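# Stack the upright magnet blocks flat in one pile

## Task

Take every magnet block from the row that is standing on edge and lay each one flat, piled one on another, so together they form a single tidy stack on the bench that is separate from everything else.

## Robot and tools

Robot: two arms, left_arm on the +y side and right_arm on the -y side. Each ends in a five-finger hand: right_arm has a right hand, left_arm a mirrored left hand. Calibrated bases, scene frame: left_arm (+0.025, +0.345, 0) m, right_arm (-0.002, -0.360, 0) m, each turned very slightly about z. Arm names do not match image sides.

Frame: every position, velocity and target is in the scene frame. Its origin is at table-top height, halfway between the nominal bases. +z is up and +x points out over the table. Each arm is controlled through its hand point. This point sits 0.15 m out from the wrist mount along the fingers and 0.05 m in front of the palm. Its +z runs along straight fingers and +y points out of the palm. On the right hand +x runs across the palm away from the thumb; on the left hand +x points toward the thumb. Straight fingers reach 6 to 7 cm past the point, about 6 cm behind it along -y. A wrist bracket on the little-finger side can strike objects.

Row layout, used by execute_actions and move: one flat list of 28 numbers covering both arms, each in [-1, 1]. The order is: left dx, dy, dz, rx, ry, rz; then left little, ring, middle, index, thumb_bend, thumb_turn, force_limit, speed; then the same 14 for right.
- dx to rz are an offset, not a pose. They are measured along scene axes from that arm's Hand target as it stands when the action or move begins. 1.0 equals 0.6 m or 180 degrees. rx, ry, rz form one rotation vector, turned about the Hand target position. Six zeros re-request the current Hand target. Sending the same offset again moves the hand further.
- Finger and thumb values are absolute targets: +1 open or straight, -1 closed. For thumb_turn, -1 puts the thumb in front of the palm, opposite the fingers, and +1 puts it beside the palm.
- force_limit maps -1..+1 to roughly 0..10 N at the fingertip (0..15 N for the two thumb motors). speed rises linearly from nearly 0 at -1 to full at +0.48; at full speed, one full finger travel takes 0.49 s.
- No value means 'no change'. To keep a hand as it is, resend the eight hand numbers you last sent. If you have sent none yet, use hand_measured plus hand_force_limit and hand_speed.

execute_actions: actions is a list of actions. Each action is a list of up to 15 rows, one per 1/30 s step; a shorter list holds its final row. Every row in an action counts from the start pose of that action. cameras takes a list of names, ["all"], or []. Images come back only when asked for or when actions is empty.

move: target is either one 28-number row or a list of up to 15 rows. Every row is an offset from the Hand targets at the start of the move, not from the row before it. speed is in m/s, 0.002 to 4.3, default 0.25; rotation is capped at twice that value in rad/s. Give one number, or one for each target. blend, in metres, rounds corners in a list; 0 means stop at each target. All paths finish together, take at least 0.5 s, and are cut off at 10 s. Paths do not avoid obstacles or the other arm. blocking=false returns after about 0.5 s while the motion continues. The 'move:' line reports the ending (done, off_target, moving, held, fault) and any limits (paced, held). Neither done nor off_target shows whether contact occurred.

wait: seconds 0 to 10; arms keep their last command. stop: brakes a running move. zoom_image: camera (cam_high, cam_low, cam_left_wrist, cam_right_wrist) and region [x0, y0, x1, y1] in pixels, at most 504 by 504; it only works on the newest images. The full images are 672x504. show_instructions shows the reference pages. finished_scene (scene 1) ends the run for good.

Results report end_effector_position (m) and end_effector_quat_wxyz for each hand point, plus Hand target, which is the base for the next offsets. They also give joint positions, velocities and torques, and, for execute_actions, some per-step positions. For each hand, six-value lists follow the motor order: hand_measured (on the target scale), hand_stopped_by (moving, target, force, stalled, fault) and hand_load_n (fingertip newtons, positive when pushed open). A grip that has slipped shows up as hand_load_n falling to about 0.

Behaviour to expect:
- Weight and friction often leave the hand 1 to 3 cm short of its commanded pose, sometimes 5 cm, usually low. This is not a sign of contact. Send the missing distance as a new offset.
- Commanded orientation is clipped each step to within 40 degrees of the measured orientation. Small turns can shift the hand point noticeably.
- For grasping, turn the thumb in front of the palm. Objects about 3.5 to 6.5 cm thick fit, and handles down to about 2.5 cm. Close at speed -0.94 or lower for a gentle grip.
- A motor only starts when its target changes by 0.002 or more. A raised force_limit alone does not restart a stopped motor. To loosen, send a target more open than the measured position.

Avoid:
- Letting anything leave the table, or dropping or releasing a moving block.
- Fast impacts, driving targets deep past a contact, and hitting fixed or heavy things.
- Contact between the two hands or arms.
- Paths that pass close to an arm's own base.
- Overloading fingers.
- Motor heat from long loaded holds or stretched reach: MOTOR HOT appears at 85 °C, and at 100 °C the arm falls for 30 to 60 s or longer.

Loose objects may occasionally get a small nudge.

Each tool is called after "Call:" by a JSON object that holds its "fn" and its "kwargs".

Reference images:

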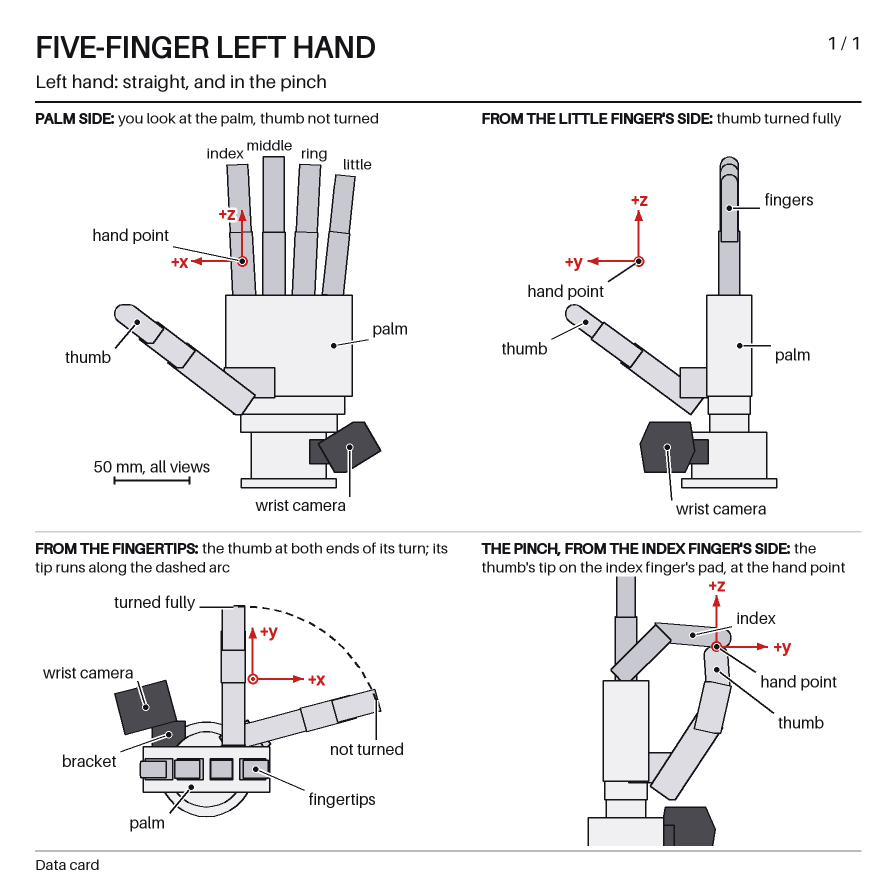

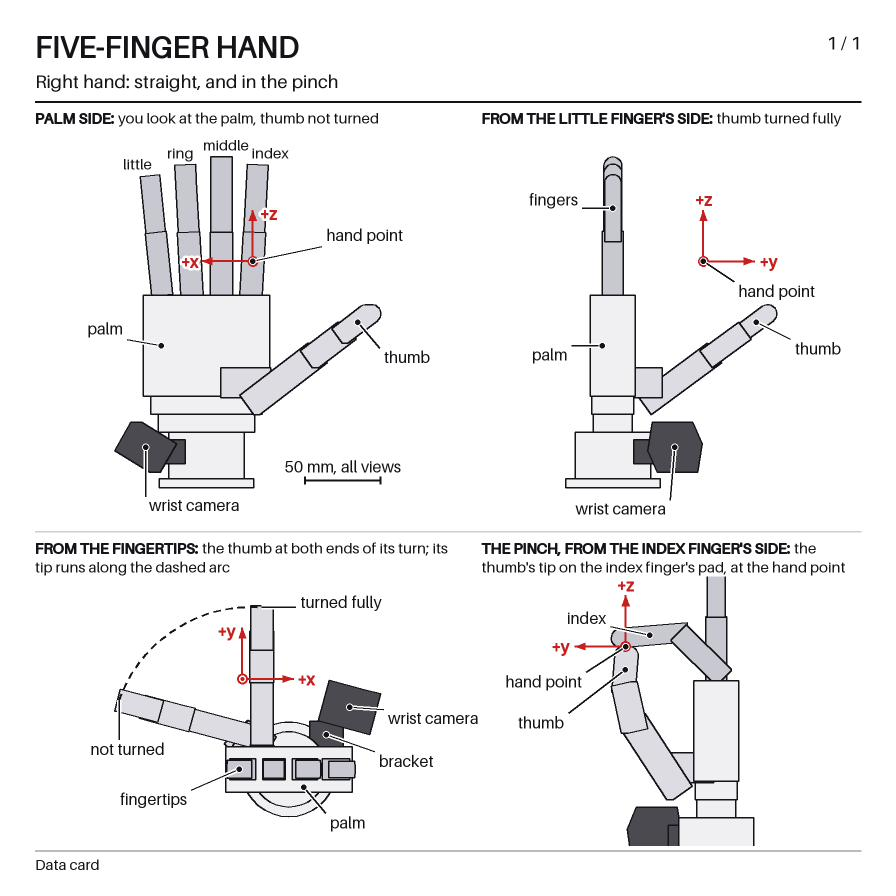

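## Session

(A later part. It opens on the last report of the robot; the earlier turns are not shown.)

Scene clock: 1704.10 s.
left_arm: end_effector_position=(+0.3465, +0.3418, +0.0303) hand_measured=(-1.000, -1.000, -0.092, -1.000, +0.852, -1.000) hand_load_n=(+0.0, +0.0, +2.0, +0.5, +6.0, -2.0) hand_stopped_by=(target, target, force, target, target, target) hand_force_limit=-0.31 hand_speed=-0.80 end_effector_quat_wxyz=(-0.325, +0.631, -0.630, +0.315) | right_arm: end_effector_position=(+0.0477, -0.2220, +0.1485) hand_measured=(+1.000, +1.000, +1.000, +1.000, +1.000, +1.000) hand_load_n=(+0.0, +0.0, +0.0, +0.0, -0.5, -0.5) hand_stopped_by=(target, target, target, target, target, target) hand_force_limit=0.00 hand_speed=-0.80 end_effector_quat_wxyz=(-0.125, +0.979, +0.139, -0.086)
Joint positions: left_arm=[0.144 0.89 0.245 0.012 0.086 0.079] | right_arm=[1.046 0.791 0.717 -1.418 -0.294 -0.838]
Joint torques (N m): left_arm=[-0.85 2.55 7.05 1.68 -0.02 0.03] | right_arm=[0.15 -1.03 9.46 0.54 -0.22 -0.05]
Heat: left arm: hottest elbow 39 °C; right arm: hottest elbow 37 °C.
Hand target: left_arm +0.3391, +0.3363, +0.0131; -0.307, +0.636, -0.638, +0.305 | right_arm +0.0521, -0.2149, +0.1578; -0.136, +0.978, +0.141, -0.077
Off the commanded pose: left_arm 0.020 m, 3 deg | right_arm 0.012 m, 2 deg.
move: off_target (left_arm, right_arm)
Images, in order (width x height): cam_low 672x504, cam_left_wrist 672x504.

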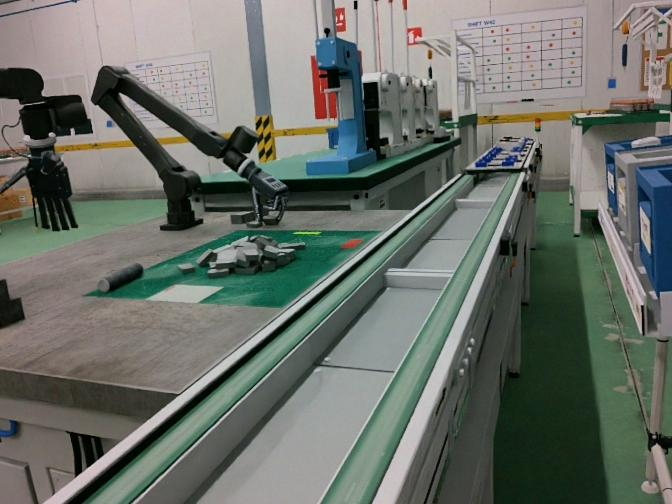

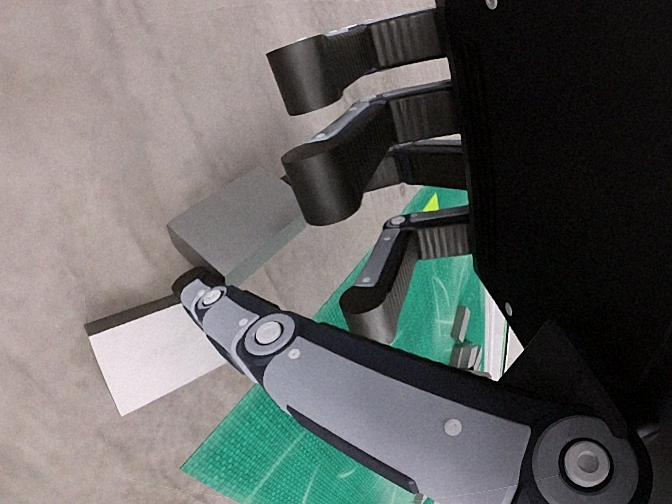

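Call:
{"fn": "move", "kwargs": {"target": [[0.01,0.01,0.08,0,0,0,-1,-1,-0.5,-1,0.85,-1,-0.31,-0.8,0,0,0,0,0,0,1,1,1,1,1,1,0,-0.8],[0.02,0.055,0.08,0,0,0,-1,-1,-0.5,-1,0.85,-1,-0.31,-0.8,0,0,0,0,0,0,1,1,1,1,1,1,0,-0.8]], "speed": 0.06, "cameras": ["cam_high","cam_low","cam_left_wrist"]}}

Call:
{"fn": "zoom_image", "kwargs": {"camera": "cam_high", "region": [400, 150, 490, 240]}}

Call:
{"fn": "zoom_image", "kwargs": {"camera": "cam_low", "region": [210, 150, 300, 240]}}

Scene clock: 1723.23 s.
left_arm: end_effector_position=(+0.3301, +0.3611, +0.0386) hand_measured=(-1.000, -1.000, -0.092, -1.000, +0.852, -1.000) hand_load_n=(+0.0, +0.0, +3.5, +0.5, +4.5, +0.5) hand_stopped_by=(target, target, force, target, target, target) hand_force_limit=-0.31 hand_speed=-0.80 end_effector_quat_wxyz=(-0.289, +0.644, -0.643, +0.296) | right_arm: end_effector_position=(+0.0477, -0.2220, +0.1485) hand_measured=(+1.000, +1.000, +1.000, +1.000, +1.000, +1.000) hand_load_n=(+0.0, +0.0, +0.0, +0.0, -0.5, +0.0) hand_stopped_by=(target, target, target, target, target, target) hand_force_limit=0.00 hand_speed=-0.80 end_effector_quat_wxyz=(-0.125, +0.979, +0.139, -0.086)
Joint positions: left_arm=[0.264 0.85 0.302 -0.185 0.19 0.155] | right_arm=[1.046 0.791 0.717 -1.418 -0.294 -0.838]
Joint torques (N m): left_arm=[1.03 0.21 13.19 1.35 0.23 0.15] | right_arm=[0.21 -1.03 9.47 0.54 -0.21 -0.05]
Heat: left arm: hottest elbow 39 °C; right arm: hottest elbow 37 °C.
Hand target: left_arm +0.3512, +0.3694, +0.0611; -0.308, +0.636, -0.638, +0.305 | right_arm +0.0521, -0.2149, +0.1578; -0.136, +0.978, +0.141, -0.077
Off the commanded pose: left_arm 0.032 m, 3 deg | right_arm 0.012 m, 2 deg.
move: off_target (left_arm, right_arm)
Images, in order (width x height): cam_high 672x504, cam_low 672x504, cam_left_wrist 672x504.

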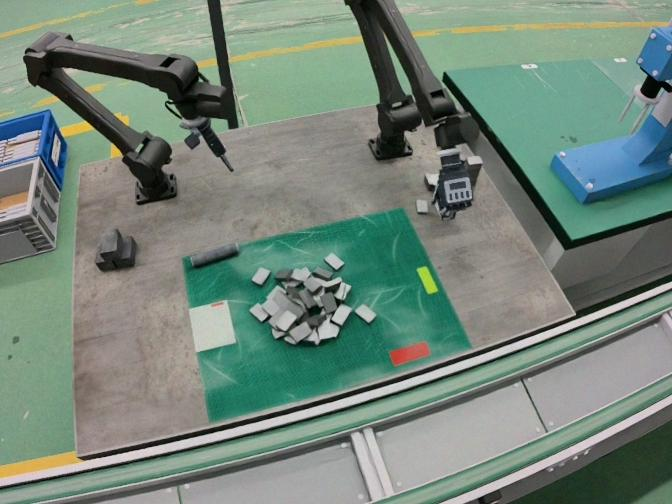

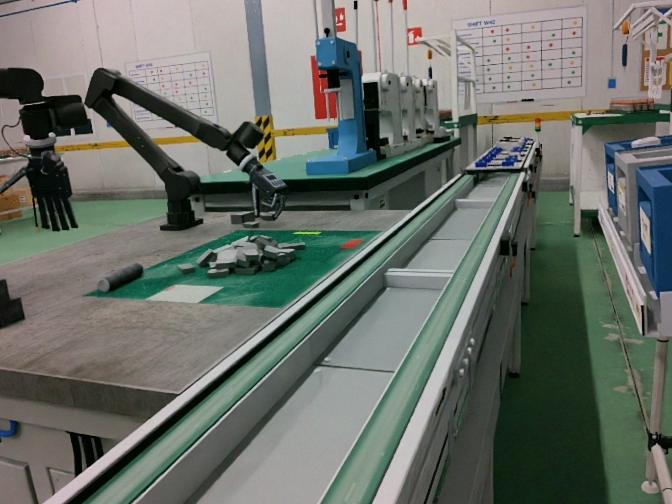

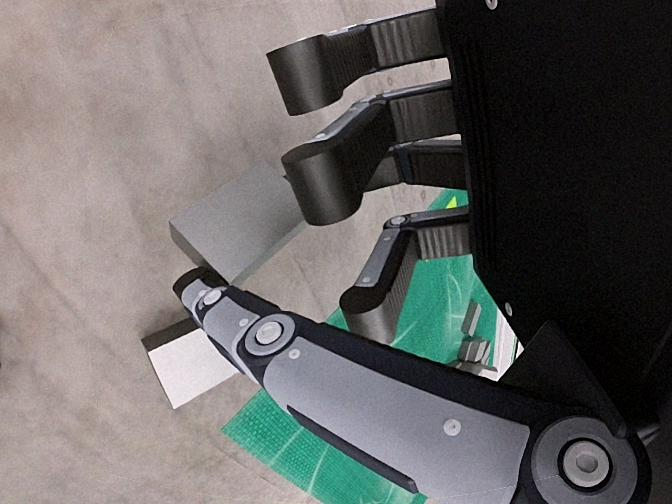

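Scaled by 5.600 from the camera's 672x504 image, which has a finer 960x720 frame.

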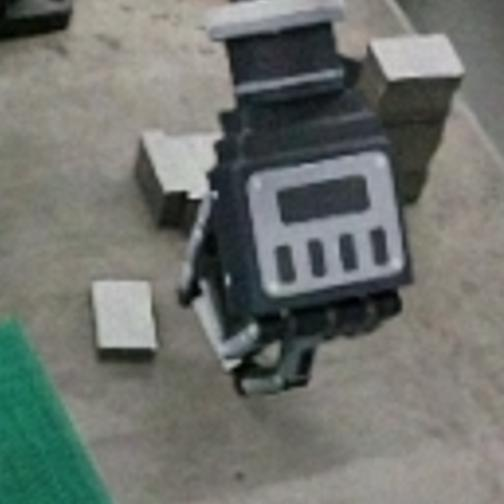

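Scaled by 5.600 from the camera's 672x504 image, which has a finer 960x720 frame.

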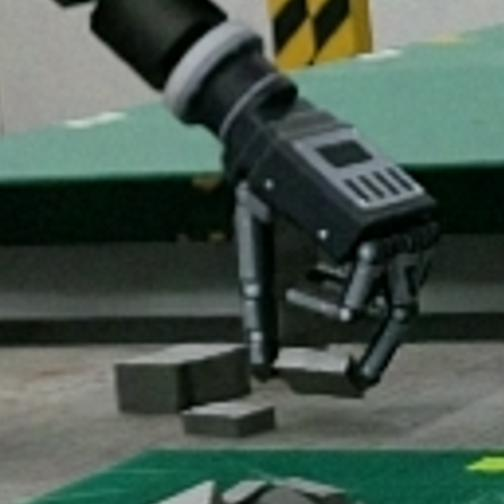

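Call:
{"fn": "move", "kwargs": {"target": [[0.0,0.055,0.0,0,0,0,-1,-1,-0.5,-1,0.85,-1,-0.31,-0.8,0,0,0,0,0,0,1,1,1,1,1,1,0,-0.8],[0.0,0.05,-0.05,0,0,0,-1,-1,-0.5,-1,0.85,-1,-0.31,-0.8,0,0,0,0,0,0,1,1,1,1,1,1,0,-0.8],[0.0,0.03,-0.066,0,0,0,-1,-1,-0.5,-1,0.85,-1,-0.31,-0.8,0,0,0,0,0,0,1,1,1,1,1,1,0,-0.8]], "speed": 0.06, "cameras": ["cam_high","cam_low","cam_left_wrist"]}}

Call:
{"fn": "zoom_image", "kwargs": {"camera": "cam_left_wrist", "region": [50, 50, 400, 400]}}

Call:
{"fn": "zoom_image", "kwargs": {"camera": "cam_low", "region": [220, 150, 310, 240]}}

Scene clock: 1744.07 s.
left_arm: end_effector_position=(+0.3480, +0.3910, +0.0234) hand_measured=(-1.000, -1.000, -0.092, -1.000, +0.852, -1.000) hand_load_n=(+0.0, +0.0, +1.0, +0.0, +5.5, +1.0) hand_stopped_by=(target, target, force, target, target, target) hand_force_limit=-0.31 hand_speed=-0.80 end_effector_quat_wxyz=(-0.308, +0.638, -0.639, +0.300) | right_arm: end_effector_position=(+0.0477, -0.2220, +0.1485) hand_measured=(+1.000, +1.000, +1.000, +1.000, +1.000, +1.000) hand_load_n=(+0.0, +0.0, +0.0, +0.0, +0.0, +0.0) hand_stopped_by=(target, target, target, target, target, target) hand_force_limit=0.00 hand_speed=-0.80 end_effector_quat_wxyz=(-0.125, +0.979, +0.139, -0.086)
Joint positions: left_arm=[0.364 0.995 0.302 -0.016 0.256 0.226] | right_arm=[1.046 0.791 0.717 -1.418 -0.294 -0.838]
Joint torques (N m): left_arm=[-0.62 -0.38 7.58 2.37 0.11 -0.02] | right_arm=[0.15 -1.03 9.47 0.51 -0.22 -0.06]
Heat: left arm: hottest elbow 40 °C; right arm: hottest elbow 37 °C.
Hand target: left_arm +0.3512, +0.3873, +0.0215; -0.308, +0.636, -0.638, +0.305 | right_arm +0.0521, -0.2149, +0.1578; -0.136, +0.978, +0.141, -0.077
Off the commanded pose: left_arm 0.005 m, 1 deg | right_arm 0.012 m, 2 deg.
move: off_target (right_arm)
Images, in order (width x height): cam_high 672x504, cam_low 672x504, cam_left_wrist 672x504.

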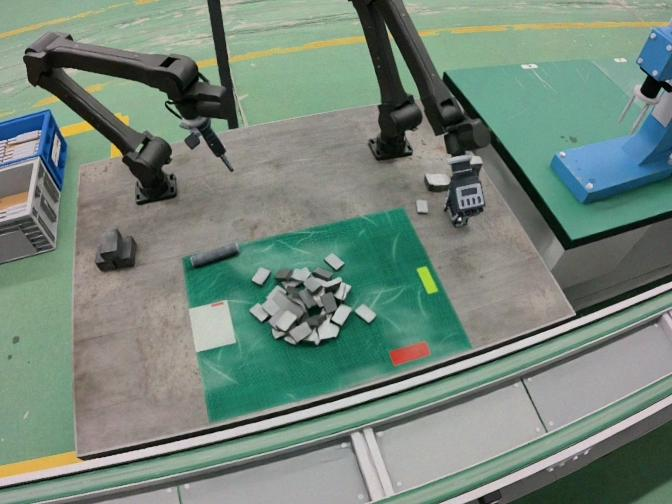

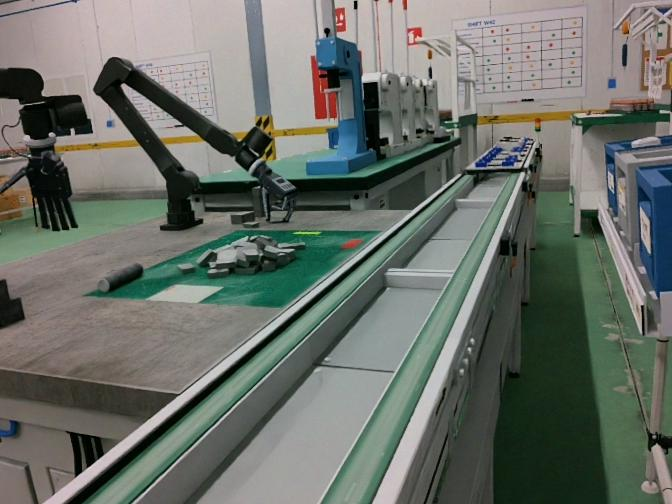

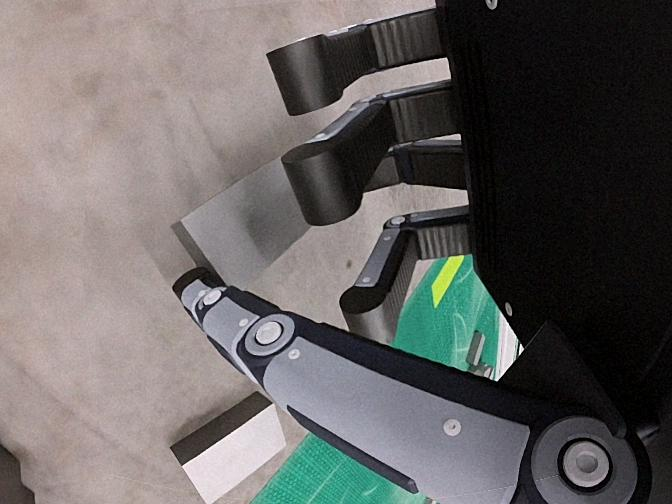

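Scaled by 1.440 from the camera's 672x504 image, which has a finer 960x720 frame.

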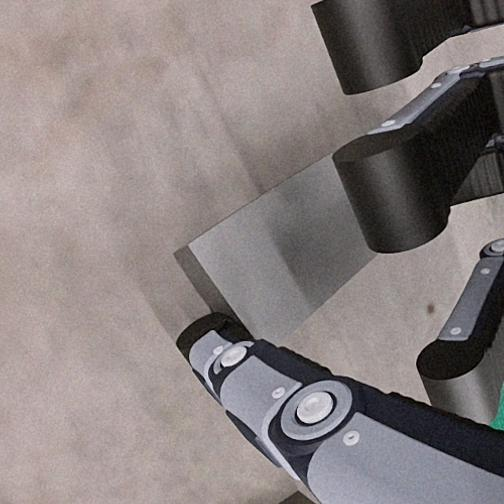

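Scaled by 5.600 from the camera's 672x504 image, which has a finer 960x720 frame.

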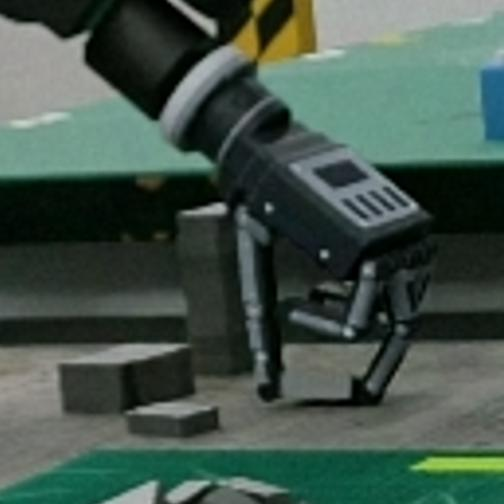

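Call:
{"fn": "move", "kwargs": {"target": [[0.0,0.0,0.0,0,0,0,-1,-1,0.1,-1,0.85,-1,-0.31,-0.5,0,0,0,0,0,0,1,1,1,1,1,1,0,-0.8],[0.0,0.022,0.0,0,0,0,-1,-1,0.1,-1,0.85,-1,-0.31,-0.5,0,0,0,0,0,0,1,1,1,1,1,1,0,-0.8]], "speed": 0.06, "cameras": ["cam_high","cam_low","cam_left_wrist"]}}

Call:
{"fn": "zoom_image", "kwargs": {"camera": "cam_left_wrist", "region": [50, 50, 400, 400]}}

Call:
{"fn": "zoom_image", "kwargs": {"camera": "cam_low", "region": [220, 150, 310, 240]}}

Call:
{"fn": "zoom_image", "kwargs": {"camera": "cam_high", "region": [400, 150, 490, 240]}}

Scene clock: 1766.97 s.
left_arm: end_effector_position=(+0.3469, +0.3941, +0.0244) hand_measured=(-1.000, -1.000, -0.032, -1.000, +0.850, -1.000) hand_load_n=(+0.0, +0.0, -8.5, +0.0, +0.0, +0.0) hand_stopped_by=(target, target, stalled, target, target, target) hand_force_limit=-0.31 hand_speed=-0.50 end_effector_quat_wxyz=(-0.303, +0.638, -0.636, +0.310) | right_arm: end_effector_position=(+0.0477, -0.2220, +0.1485) hand_measured=(+1.000, +1.000, +1.000, +1.000, +1.000, +1.000) hand_load_n=(+0.0, +0.0, +0.0, +0.0, -0.5, +0.0) hand_stopped_by=(target, target, target, target, target, target) hand_force_limit=0.00 hand_speed=-0.80 end_effector_quat_wxyz=(-0.125, +0.979, +0.139, -0.086)
Joint positions: left_arm=[0.397 0.998 0.302 -0.015 0.298 0.235] | right_arm=[1.046 0.791 0.717 -1.418 -0.294 -0.838]
Joint torques (N m): left_arm=[0.97 0.79 8.58 2.19 0.07 0.23] | right_arm=[0.09 -0.97 9.47 0.53 -0.22 -0.05]
Heat: left arm: hottest elbow 39 °C; right arm: hottest elbow 37 °C.
Hand target: left_arm +0.3512, +0.4006, +0.0215; -0.308, +0.636, -0.638, +0.305 | right_arm +0.0521, -0.2149, +0.1578; -0.136, +0.978, +0.141, -0.077
Off the commanded pose: left_arm 0.008 m, 1 deg | right_arm 0.012 m, 2 deg.
move: off_target (right_arm)
Images, in order (width x height): cam_high 672x504, cam_low 672x504, cam_left_wrist 672x504.

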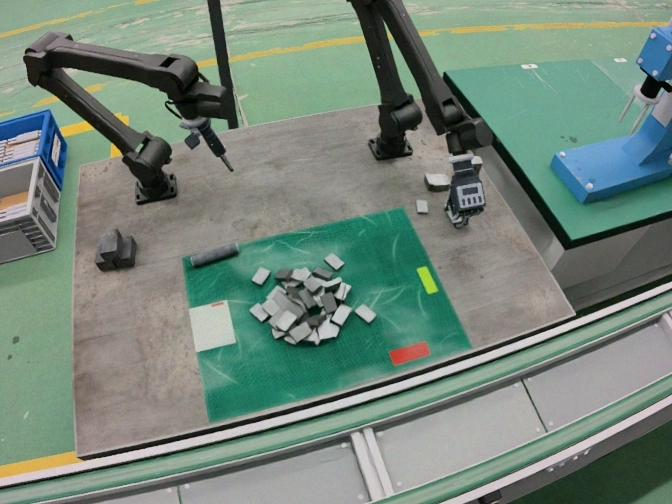

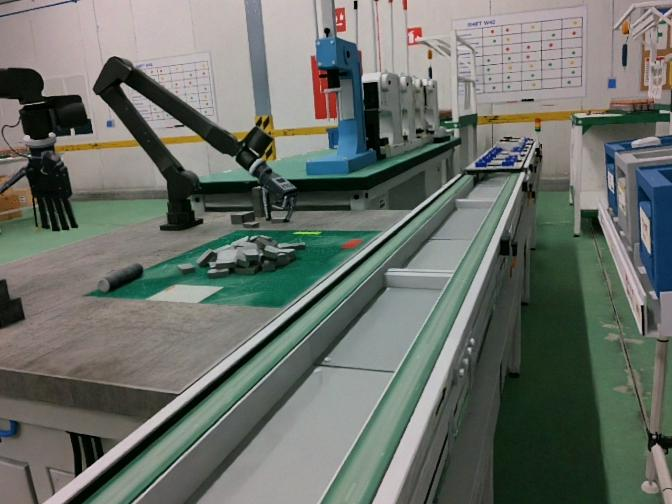

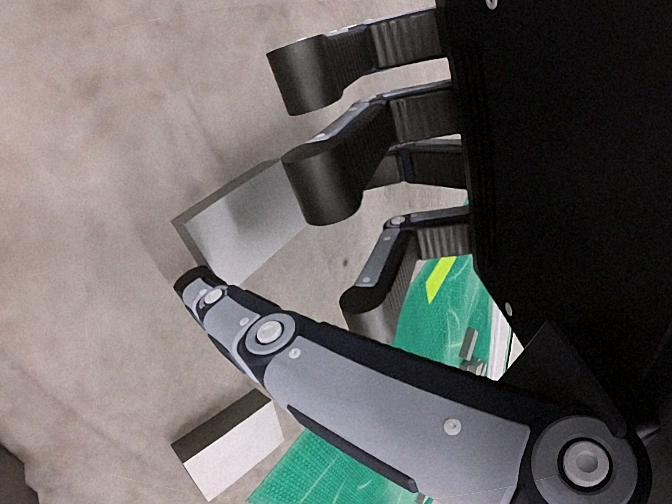

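Scaled by 1.440 from the camera's 672x504 image, which has a finer 960x720 frame.

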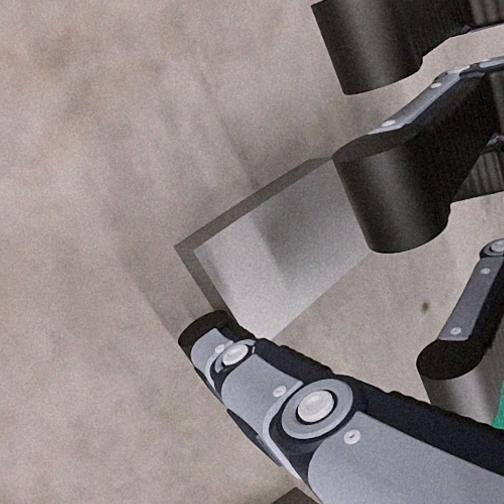

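Scaled by 5.600 from the camera's 672x504 image, which has a finer 960x720 frame.

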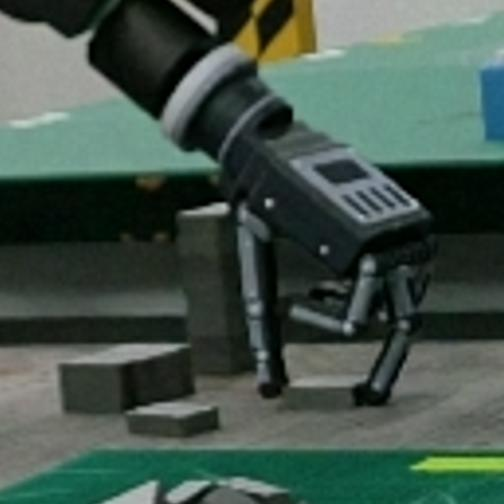

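Scaled by 5.600 from the camera's 672x504 image, which has a finer 960x720 frame.

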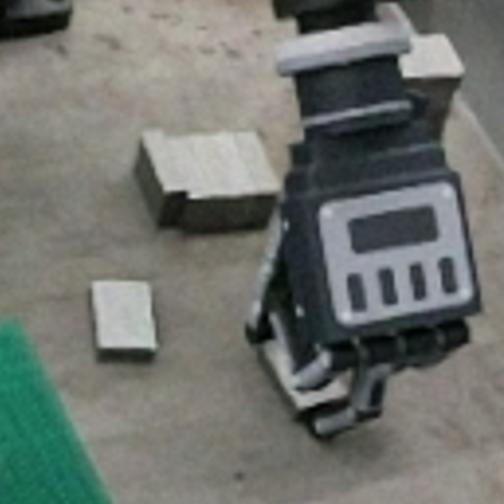

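Call:
{"fn": "move", "kwargs": {"target": [[0.0,0.0,0.045,0,0,0,-1,-1,-0.04,-1,0.85,-1,-0.31,-0.5,0,0,0,0,0,0,1,1,1,1,1,1,0,-0.8],[0.0,0.0,0.045,0,0,0,-1,-1,0.1,-1,0.85,-1,-0.31,0,0,0,0,0,0,0,1,1,1,1,1,1,0,-0.8],[0.0,0.0,0.01,0,0,0,-1,-1,0.1,-1,0.85,-1,-0.31,0,0,0,0,0,0,0,1,1,1,1,1,1,0,-0.8]], "speed": 0.08, "cameras": ["cam_high","cam_low","cam_left_wrist"]}}

Call:
{"fn": "zoom_image", "kwargs": {"camera": "cam_left_wrist", "region": [50, 50, 400, 400]}}

Call:
{"fn": "zoom_image", "kwargs": {"camera": "cam_high", "region": [400, 150, 490, 240]}}

Scene clock: 1778.57 s.
left_arm: end_effector_position=(+0.3460, +0.3951, +0.0276) hand_measured=(-1.000, -1.000, +0.100, -1.000, +0.850, -1.000) hand_load_n=(+0.0, +0.0, -3.5, +0.5, +0.5, +0.0) hand_stopped_by=(target, target, target, target, target, target) hand_force_limit=-0.31 hand_speed=0.00 end_effector_quat_wxyz=(-0.301, +0.638, -0.639, +0.306) | right_arm: end_effector_position=(+0.0477, -0.2220, +0.1485) hand_measured=(+1.000, +1.000, +1.000, +1.000, +1.000, +1.000) hand_load_n=(+0.0, +0.0, +0.0, +0.0, +0.0, +0.0) hand_stopped_by=(target, target, target, target, target, target) hand_force_limit=0.00 hand_speed=-0.80 end_effector_quat_wxyz=(-0.125, +0.979, +0.139, -0.086)
Joint positions: left_arm=[0.398 0.987 0.314 -0.049 0.296 0.244] | right_arm=[1.046 0.791 0.717 -1.418 -0.294 -0.838]
Joint torques (N m): left_arm=[0.91 0.03 8.46 2.29 0.14 0.14] | right_arm=[0.09 -0.97 9.47 0.55 -0.22 -0.05]
Heat: left arm: hottest elbow 39 °C; right arm: hottest elbow 37 °C.
Hand target: left_arm +0.3510, +0.4004, +0.0273; -0.307, +0.636, -0.638, +0.305 | right_arm +0.0521, -0.2149, +0.1578; -0.136, +0.978, +0.141, -0.077
Off the commanded pose: left_arm 0.008 m, 1 deg | right_arm 0.012 m, 2 deg.
move: off_target (right_arm); target 2's new numbers were sent with left_arm's hand 0.028 m and 2 deg from that target
Images, in order (width x height): cam_high 672x504, cam_low 672x504, cam_left_wrist 672x504.

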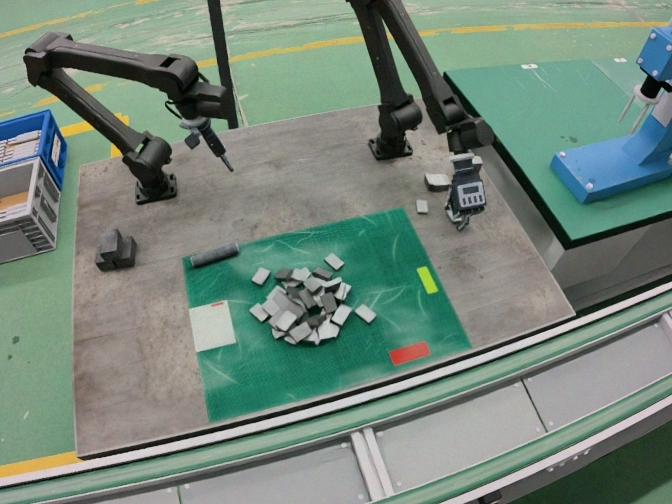

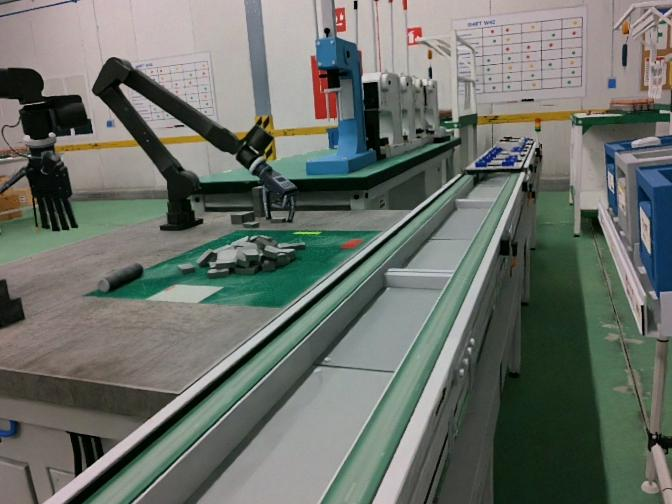

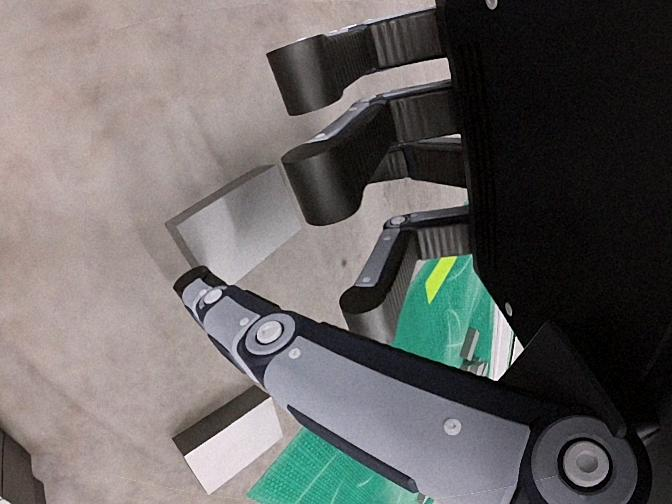

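Scaled by 1.440 from the camera's 672x504 image, which has a finer 960x720 frame.

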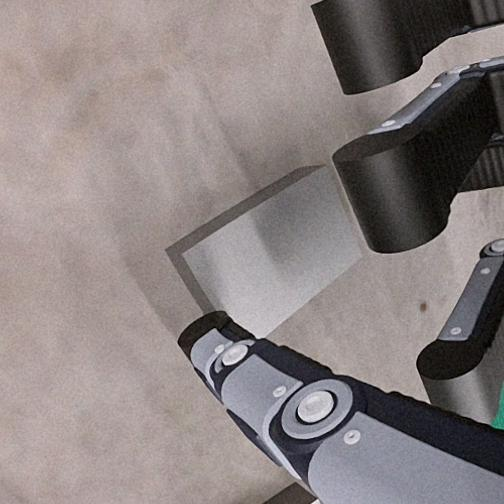

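Scaled by 5.600 from the camera's 672x504 image, which has a finer 960x720 frame.

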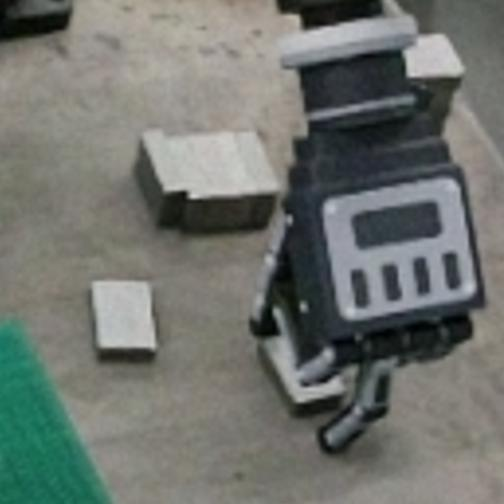

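Call:
{"fn": "move", "kwargs": {"target": [[0.0,0.0,-0.011,0,0,0,-1,-1,-0.5,-1,0.85,-1,-0.3,-0.7,0,0,0,0,0,0,1,1,1,1,1,1,0,-0.8]], "speed": 0.05, "cameras": ["cam_high","cam_low","cam_left_wrist"]}}

Call:
{"fn": "zoom_image", "kwargs": {"camera": "cam_left_wrist", "region": [50, 50, 400, 400]}}

Call:
{"fn": "zoom_image", "kwargs": {"camera": "cam_low", "region": [220, 150, 310, 240]}}

Scene clock: 1810.37 s.
left_arm: end_effector_position=(+0.3506, +0.3971, +0.0246) hand_measured=(-1.000, -1.000, -0.090, -1.000, +0.852, -1.000) hand_load_n=(+0.0, +0.0, +2.5, +0.0, +4.5, +0.5) hand_stopped_by=(target, target, force, target, target, target) hand_force_limit=-0.30 hand_speed=-0.70 end_effector_quat_wxyz=(-0.304, +0.637, -0.639, +0.307) | right_arm: end_effector_position=(+0.0477, -0.2220, +0.1485) hand_measured=(+1.000, +1.000, +1.000, +1.000, +1.000, +1.000) hand_load_n=(-0.5, +0.0, +0.0, +0.0, +0.0, +0.0) hand_stopped_by=(target, target, target, target, target, target) hand_force_limit=0.00 hand_speed=-0.80 end_effector_quat_wxyz=(-0.125, +0.979, +0.139, -0.086)
Joint positions: left_arm=[0.398 1.015 0.314 -0.013 0.296 0.244] | right_arm=[1.046 0.791 0.717 -1.418 -0.294 -0.838]
Joint torques (N m): left_arm=[0.79 -0.56 7.43 2.25 0.15 0.14] | right_arm=[0.21 -0.97 9.47 0.53 -0.22 -0.05]
Heat: left arm: hottest elbow 39 °C; right arm: hottest elbow 37 °C.
Hand target: left_arm +0.3511, +0.4005, +0.0207; -0.307, +0.636, -0.638, +0.305 | right_arm +0.0521, -0.2149, +0.1578; -0.136, +0.978, +0.141, -0.077
Off the commanded pose: left_arm 0.005 m, 0 deg | right_arm 0.012 m, 2 deg.
move: off_target (right_arm)
Images, in order (width x height): cam_high 672x504, cam_low 672x504, cam_left_wrist 672x504.

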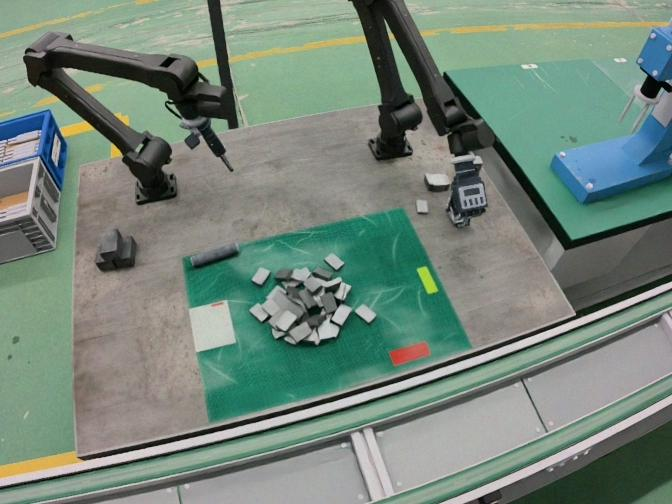

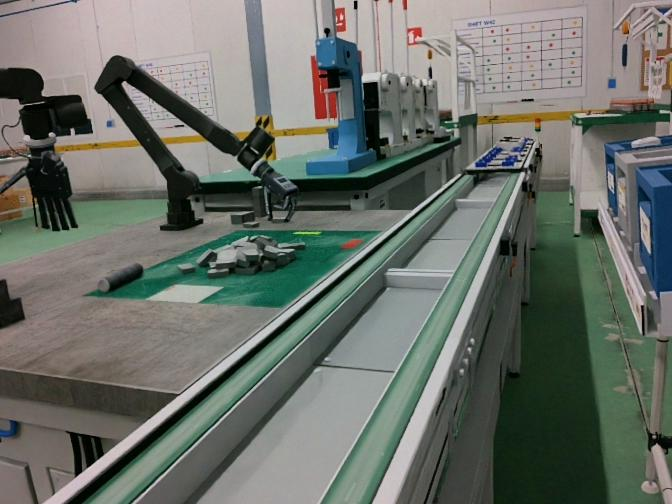

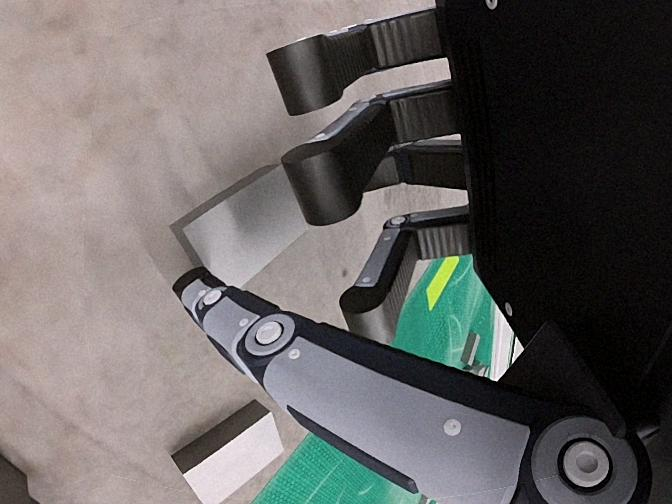

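Scaled by 1.440 from the camera's 672x504 image, which has a finer 960x720 frame.

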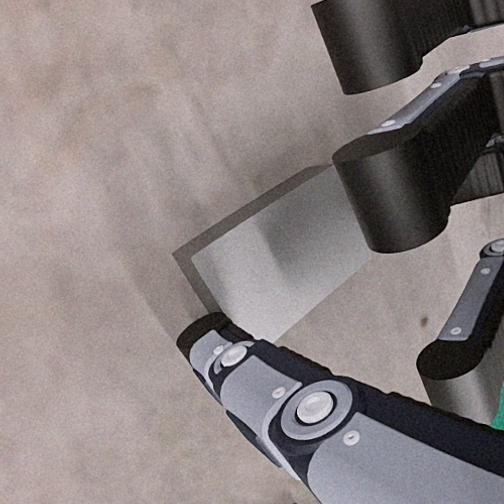

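Scaled by 5.600 from the camera's 672x504 image, which has a finer 960x720 frame.

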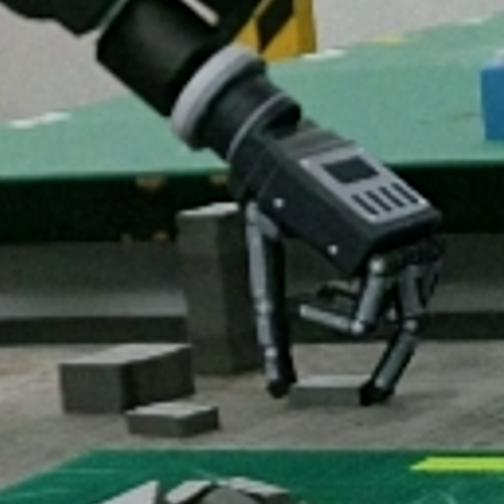

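Call:
{"fn": "move", "kwargs": {"target": [[0.0,0.0,0.107,0,0,0,-1,-1,-0.5,-1,0.85,-1,-0.3,-0.7,0,0,0,0,0,0,1,1,1,1,1,1,0,-0.8],[-0.0927,-0.1317,0.107,0,0,-0.094,-1,-1,-0.5,-1,0.85,-1,-0.3,-0.7,0,0,0,0,0,0,1,1,1,1,1,1,0,-0.8]], "speed": 0.08, "cameras": ["cam_high","cam_low","cam_left_wrist"]}}

Call:
{"fn": "zoom_image", "kwargs": {"camera": "cam_left_wrist", "region": [50, 50, 400, 400]}}

Call:
{"fn": "zoom_image", "kwargs": {"camera": "cam_low", "region": [200, 150, 290, 240]}}

Call:
{"fn": "zoom_image", "kwargs": {"camera": "cam_high", "region": [385, 140, 475, 230]}}

Scene clock: 1842.93 s.
left_arm: end_effector_position=(+0.2962, +0.3242, +0.0814) hand_measured=(-1.000, -1.000, -0.090, -1.000, +0.852, -1.000) hand_load_n=(+0.0, +0.0, +3.5, +0.0, +3.5, +0.5) hand_stopped_by=(target, target, force, target, target, target) hand_force_limit=-0.30 hand_speed=-0.70 end_effector_quat_wxyz=(+0.258, -0.544, +0.721, -0.345) | right_arm: end_effector_position=(+0.0477, -0.2220, +0.1485) hand_measured=(+1.000, +1.000, +1.000, +1.000, +1.000, +1.000) hand_load_n=(+0.0, +0.0, +0.0, +0.0, +0.0, +0.0) hand_stopped_by=(target, target, target, target, target, target) hand_force_limit=0.00 hand_speed=-0.80 end_effector_quat_wxyz=(-0.125, +0.979, +0.139, -0.086)
Joint positions: left_arm=[0.254 0.626 0.343 -0.468 0.393 0.339] | right_arm=[1.046 0.791 0.717 -1.418 -0.294 -0.838]
Joint torques (N m): left_arm=[-0.44 0.21 9.78 0.92 0.31 0.14] | right_arm=[0.15 -0.97 9.48 0.53 -0.22 -0.05]
Heat: left arm: hottest elbow 39 °C; right arm: hottest elbow 37 °C.
Hand target: left_arm +0.2954, +0.3215, +0.0849; +0.259, -0.535, +0.725, -0.347 | right_arm +0.0521, -0.2149, +0.1578; -0.136, +0.978, +0.141, -0.077
Off the commanded pose: left_arm 0.005 m, 1 deg | right_arm 0.012 m, 2 deg.
move: off_target (right_arm)
Images, in order (width x height): cam_high 672x504, cam_low 672x504, cam_left_wrist 672x504.

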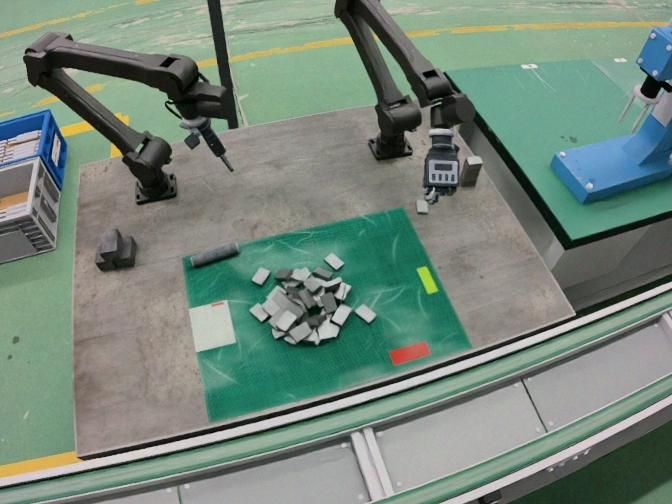

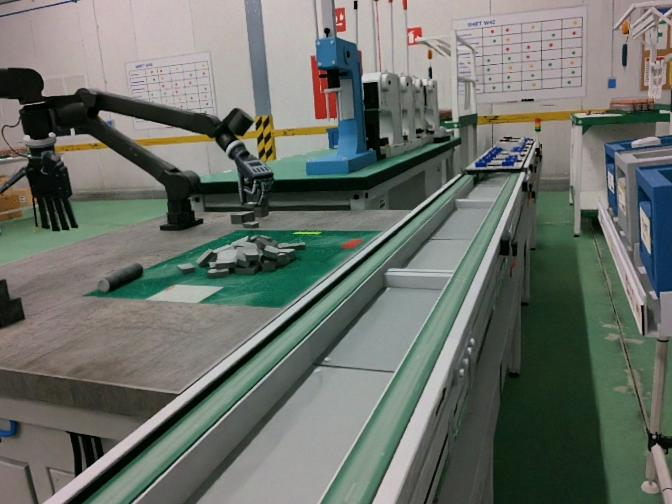

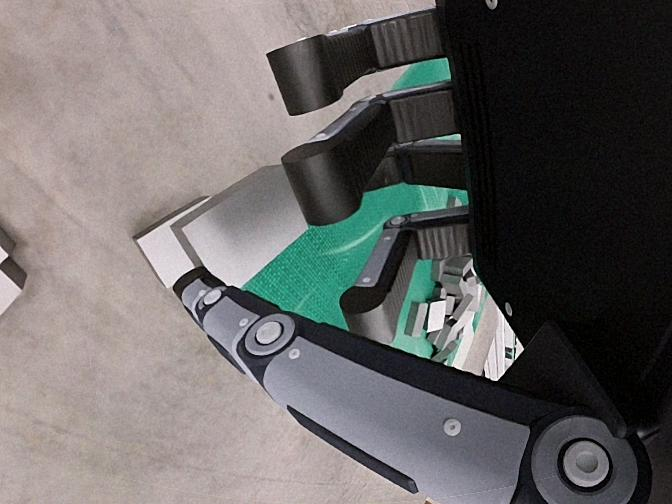

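Scaled by 1.440 from the camera's 672x504 image, which has a finer 960x720 frame.

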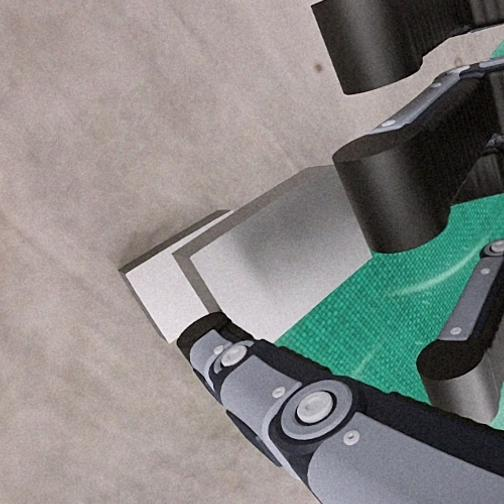

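Scaled by 5.600 from the camera's 672x504 image, which has a finer 960x720 frame.

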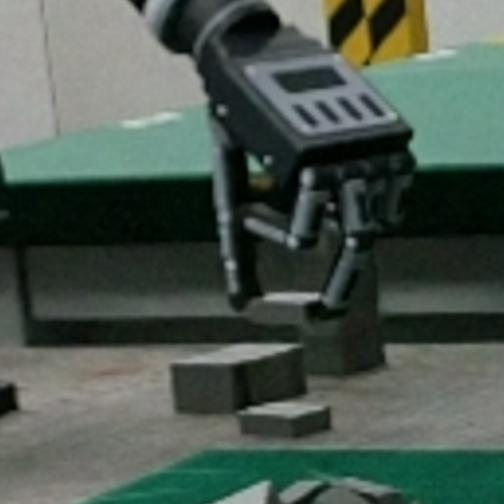

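Scaled by 5.600 from the camera's 672x504 image, which has a finer 960x720 frame.

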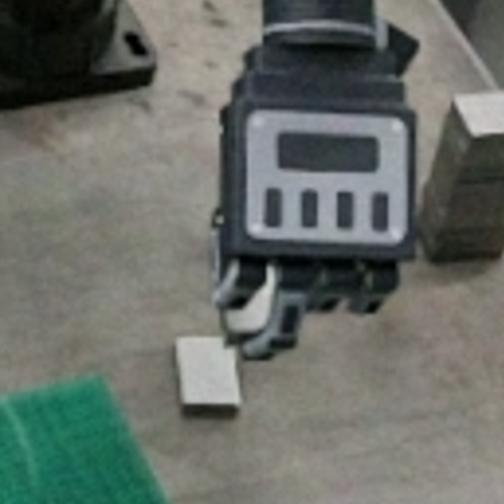

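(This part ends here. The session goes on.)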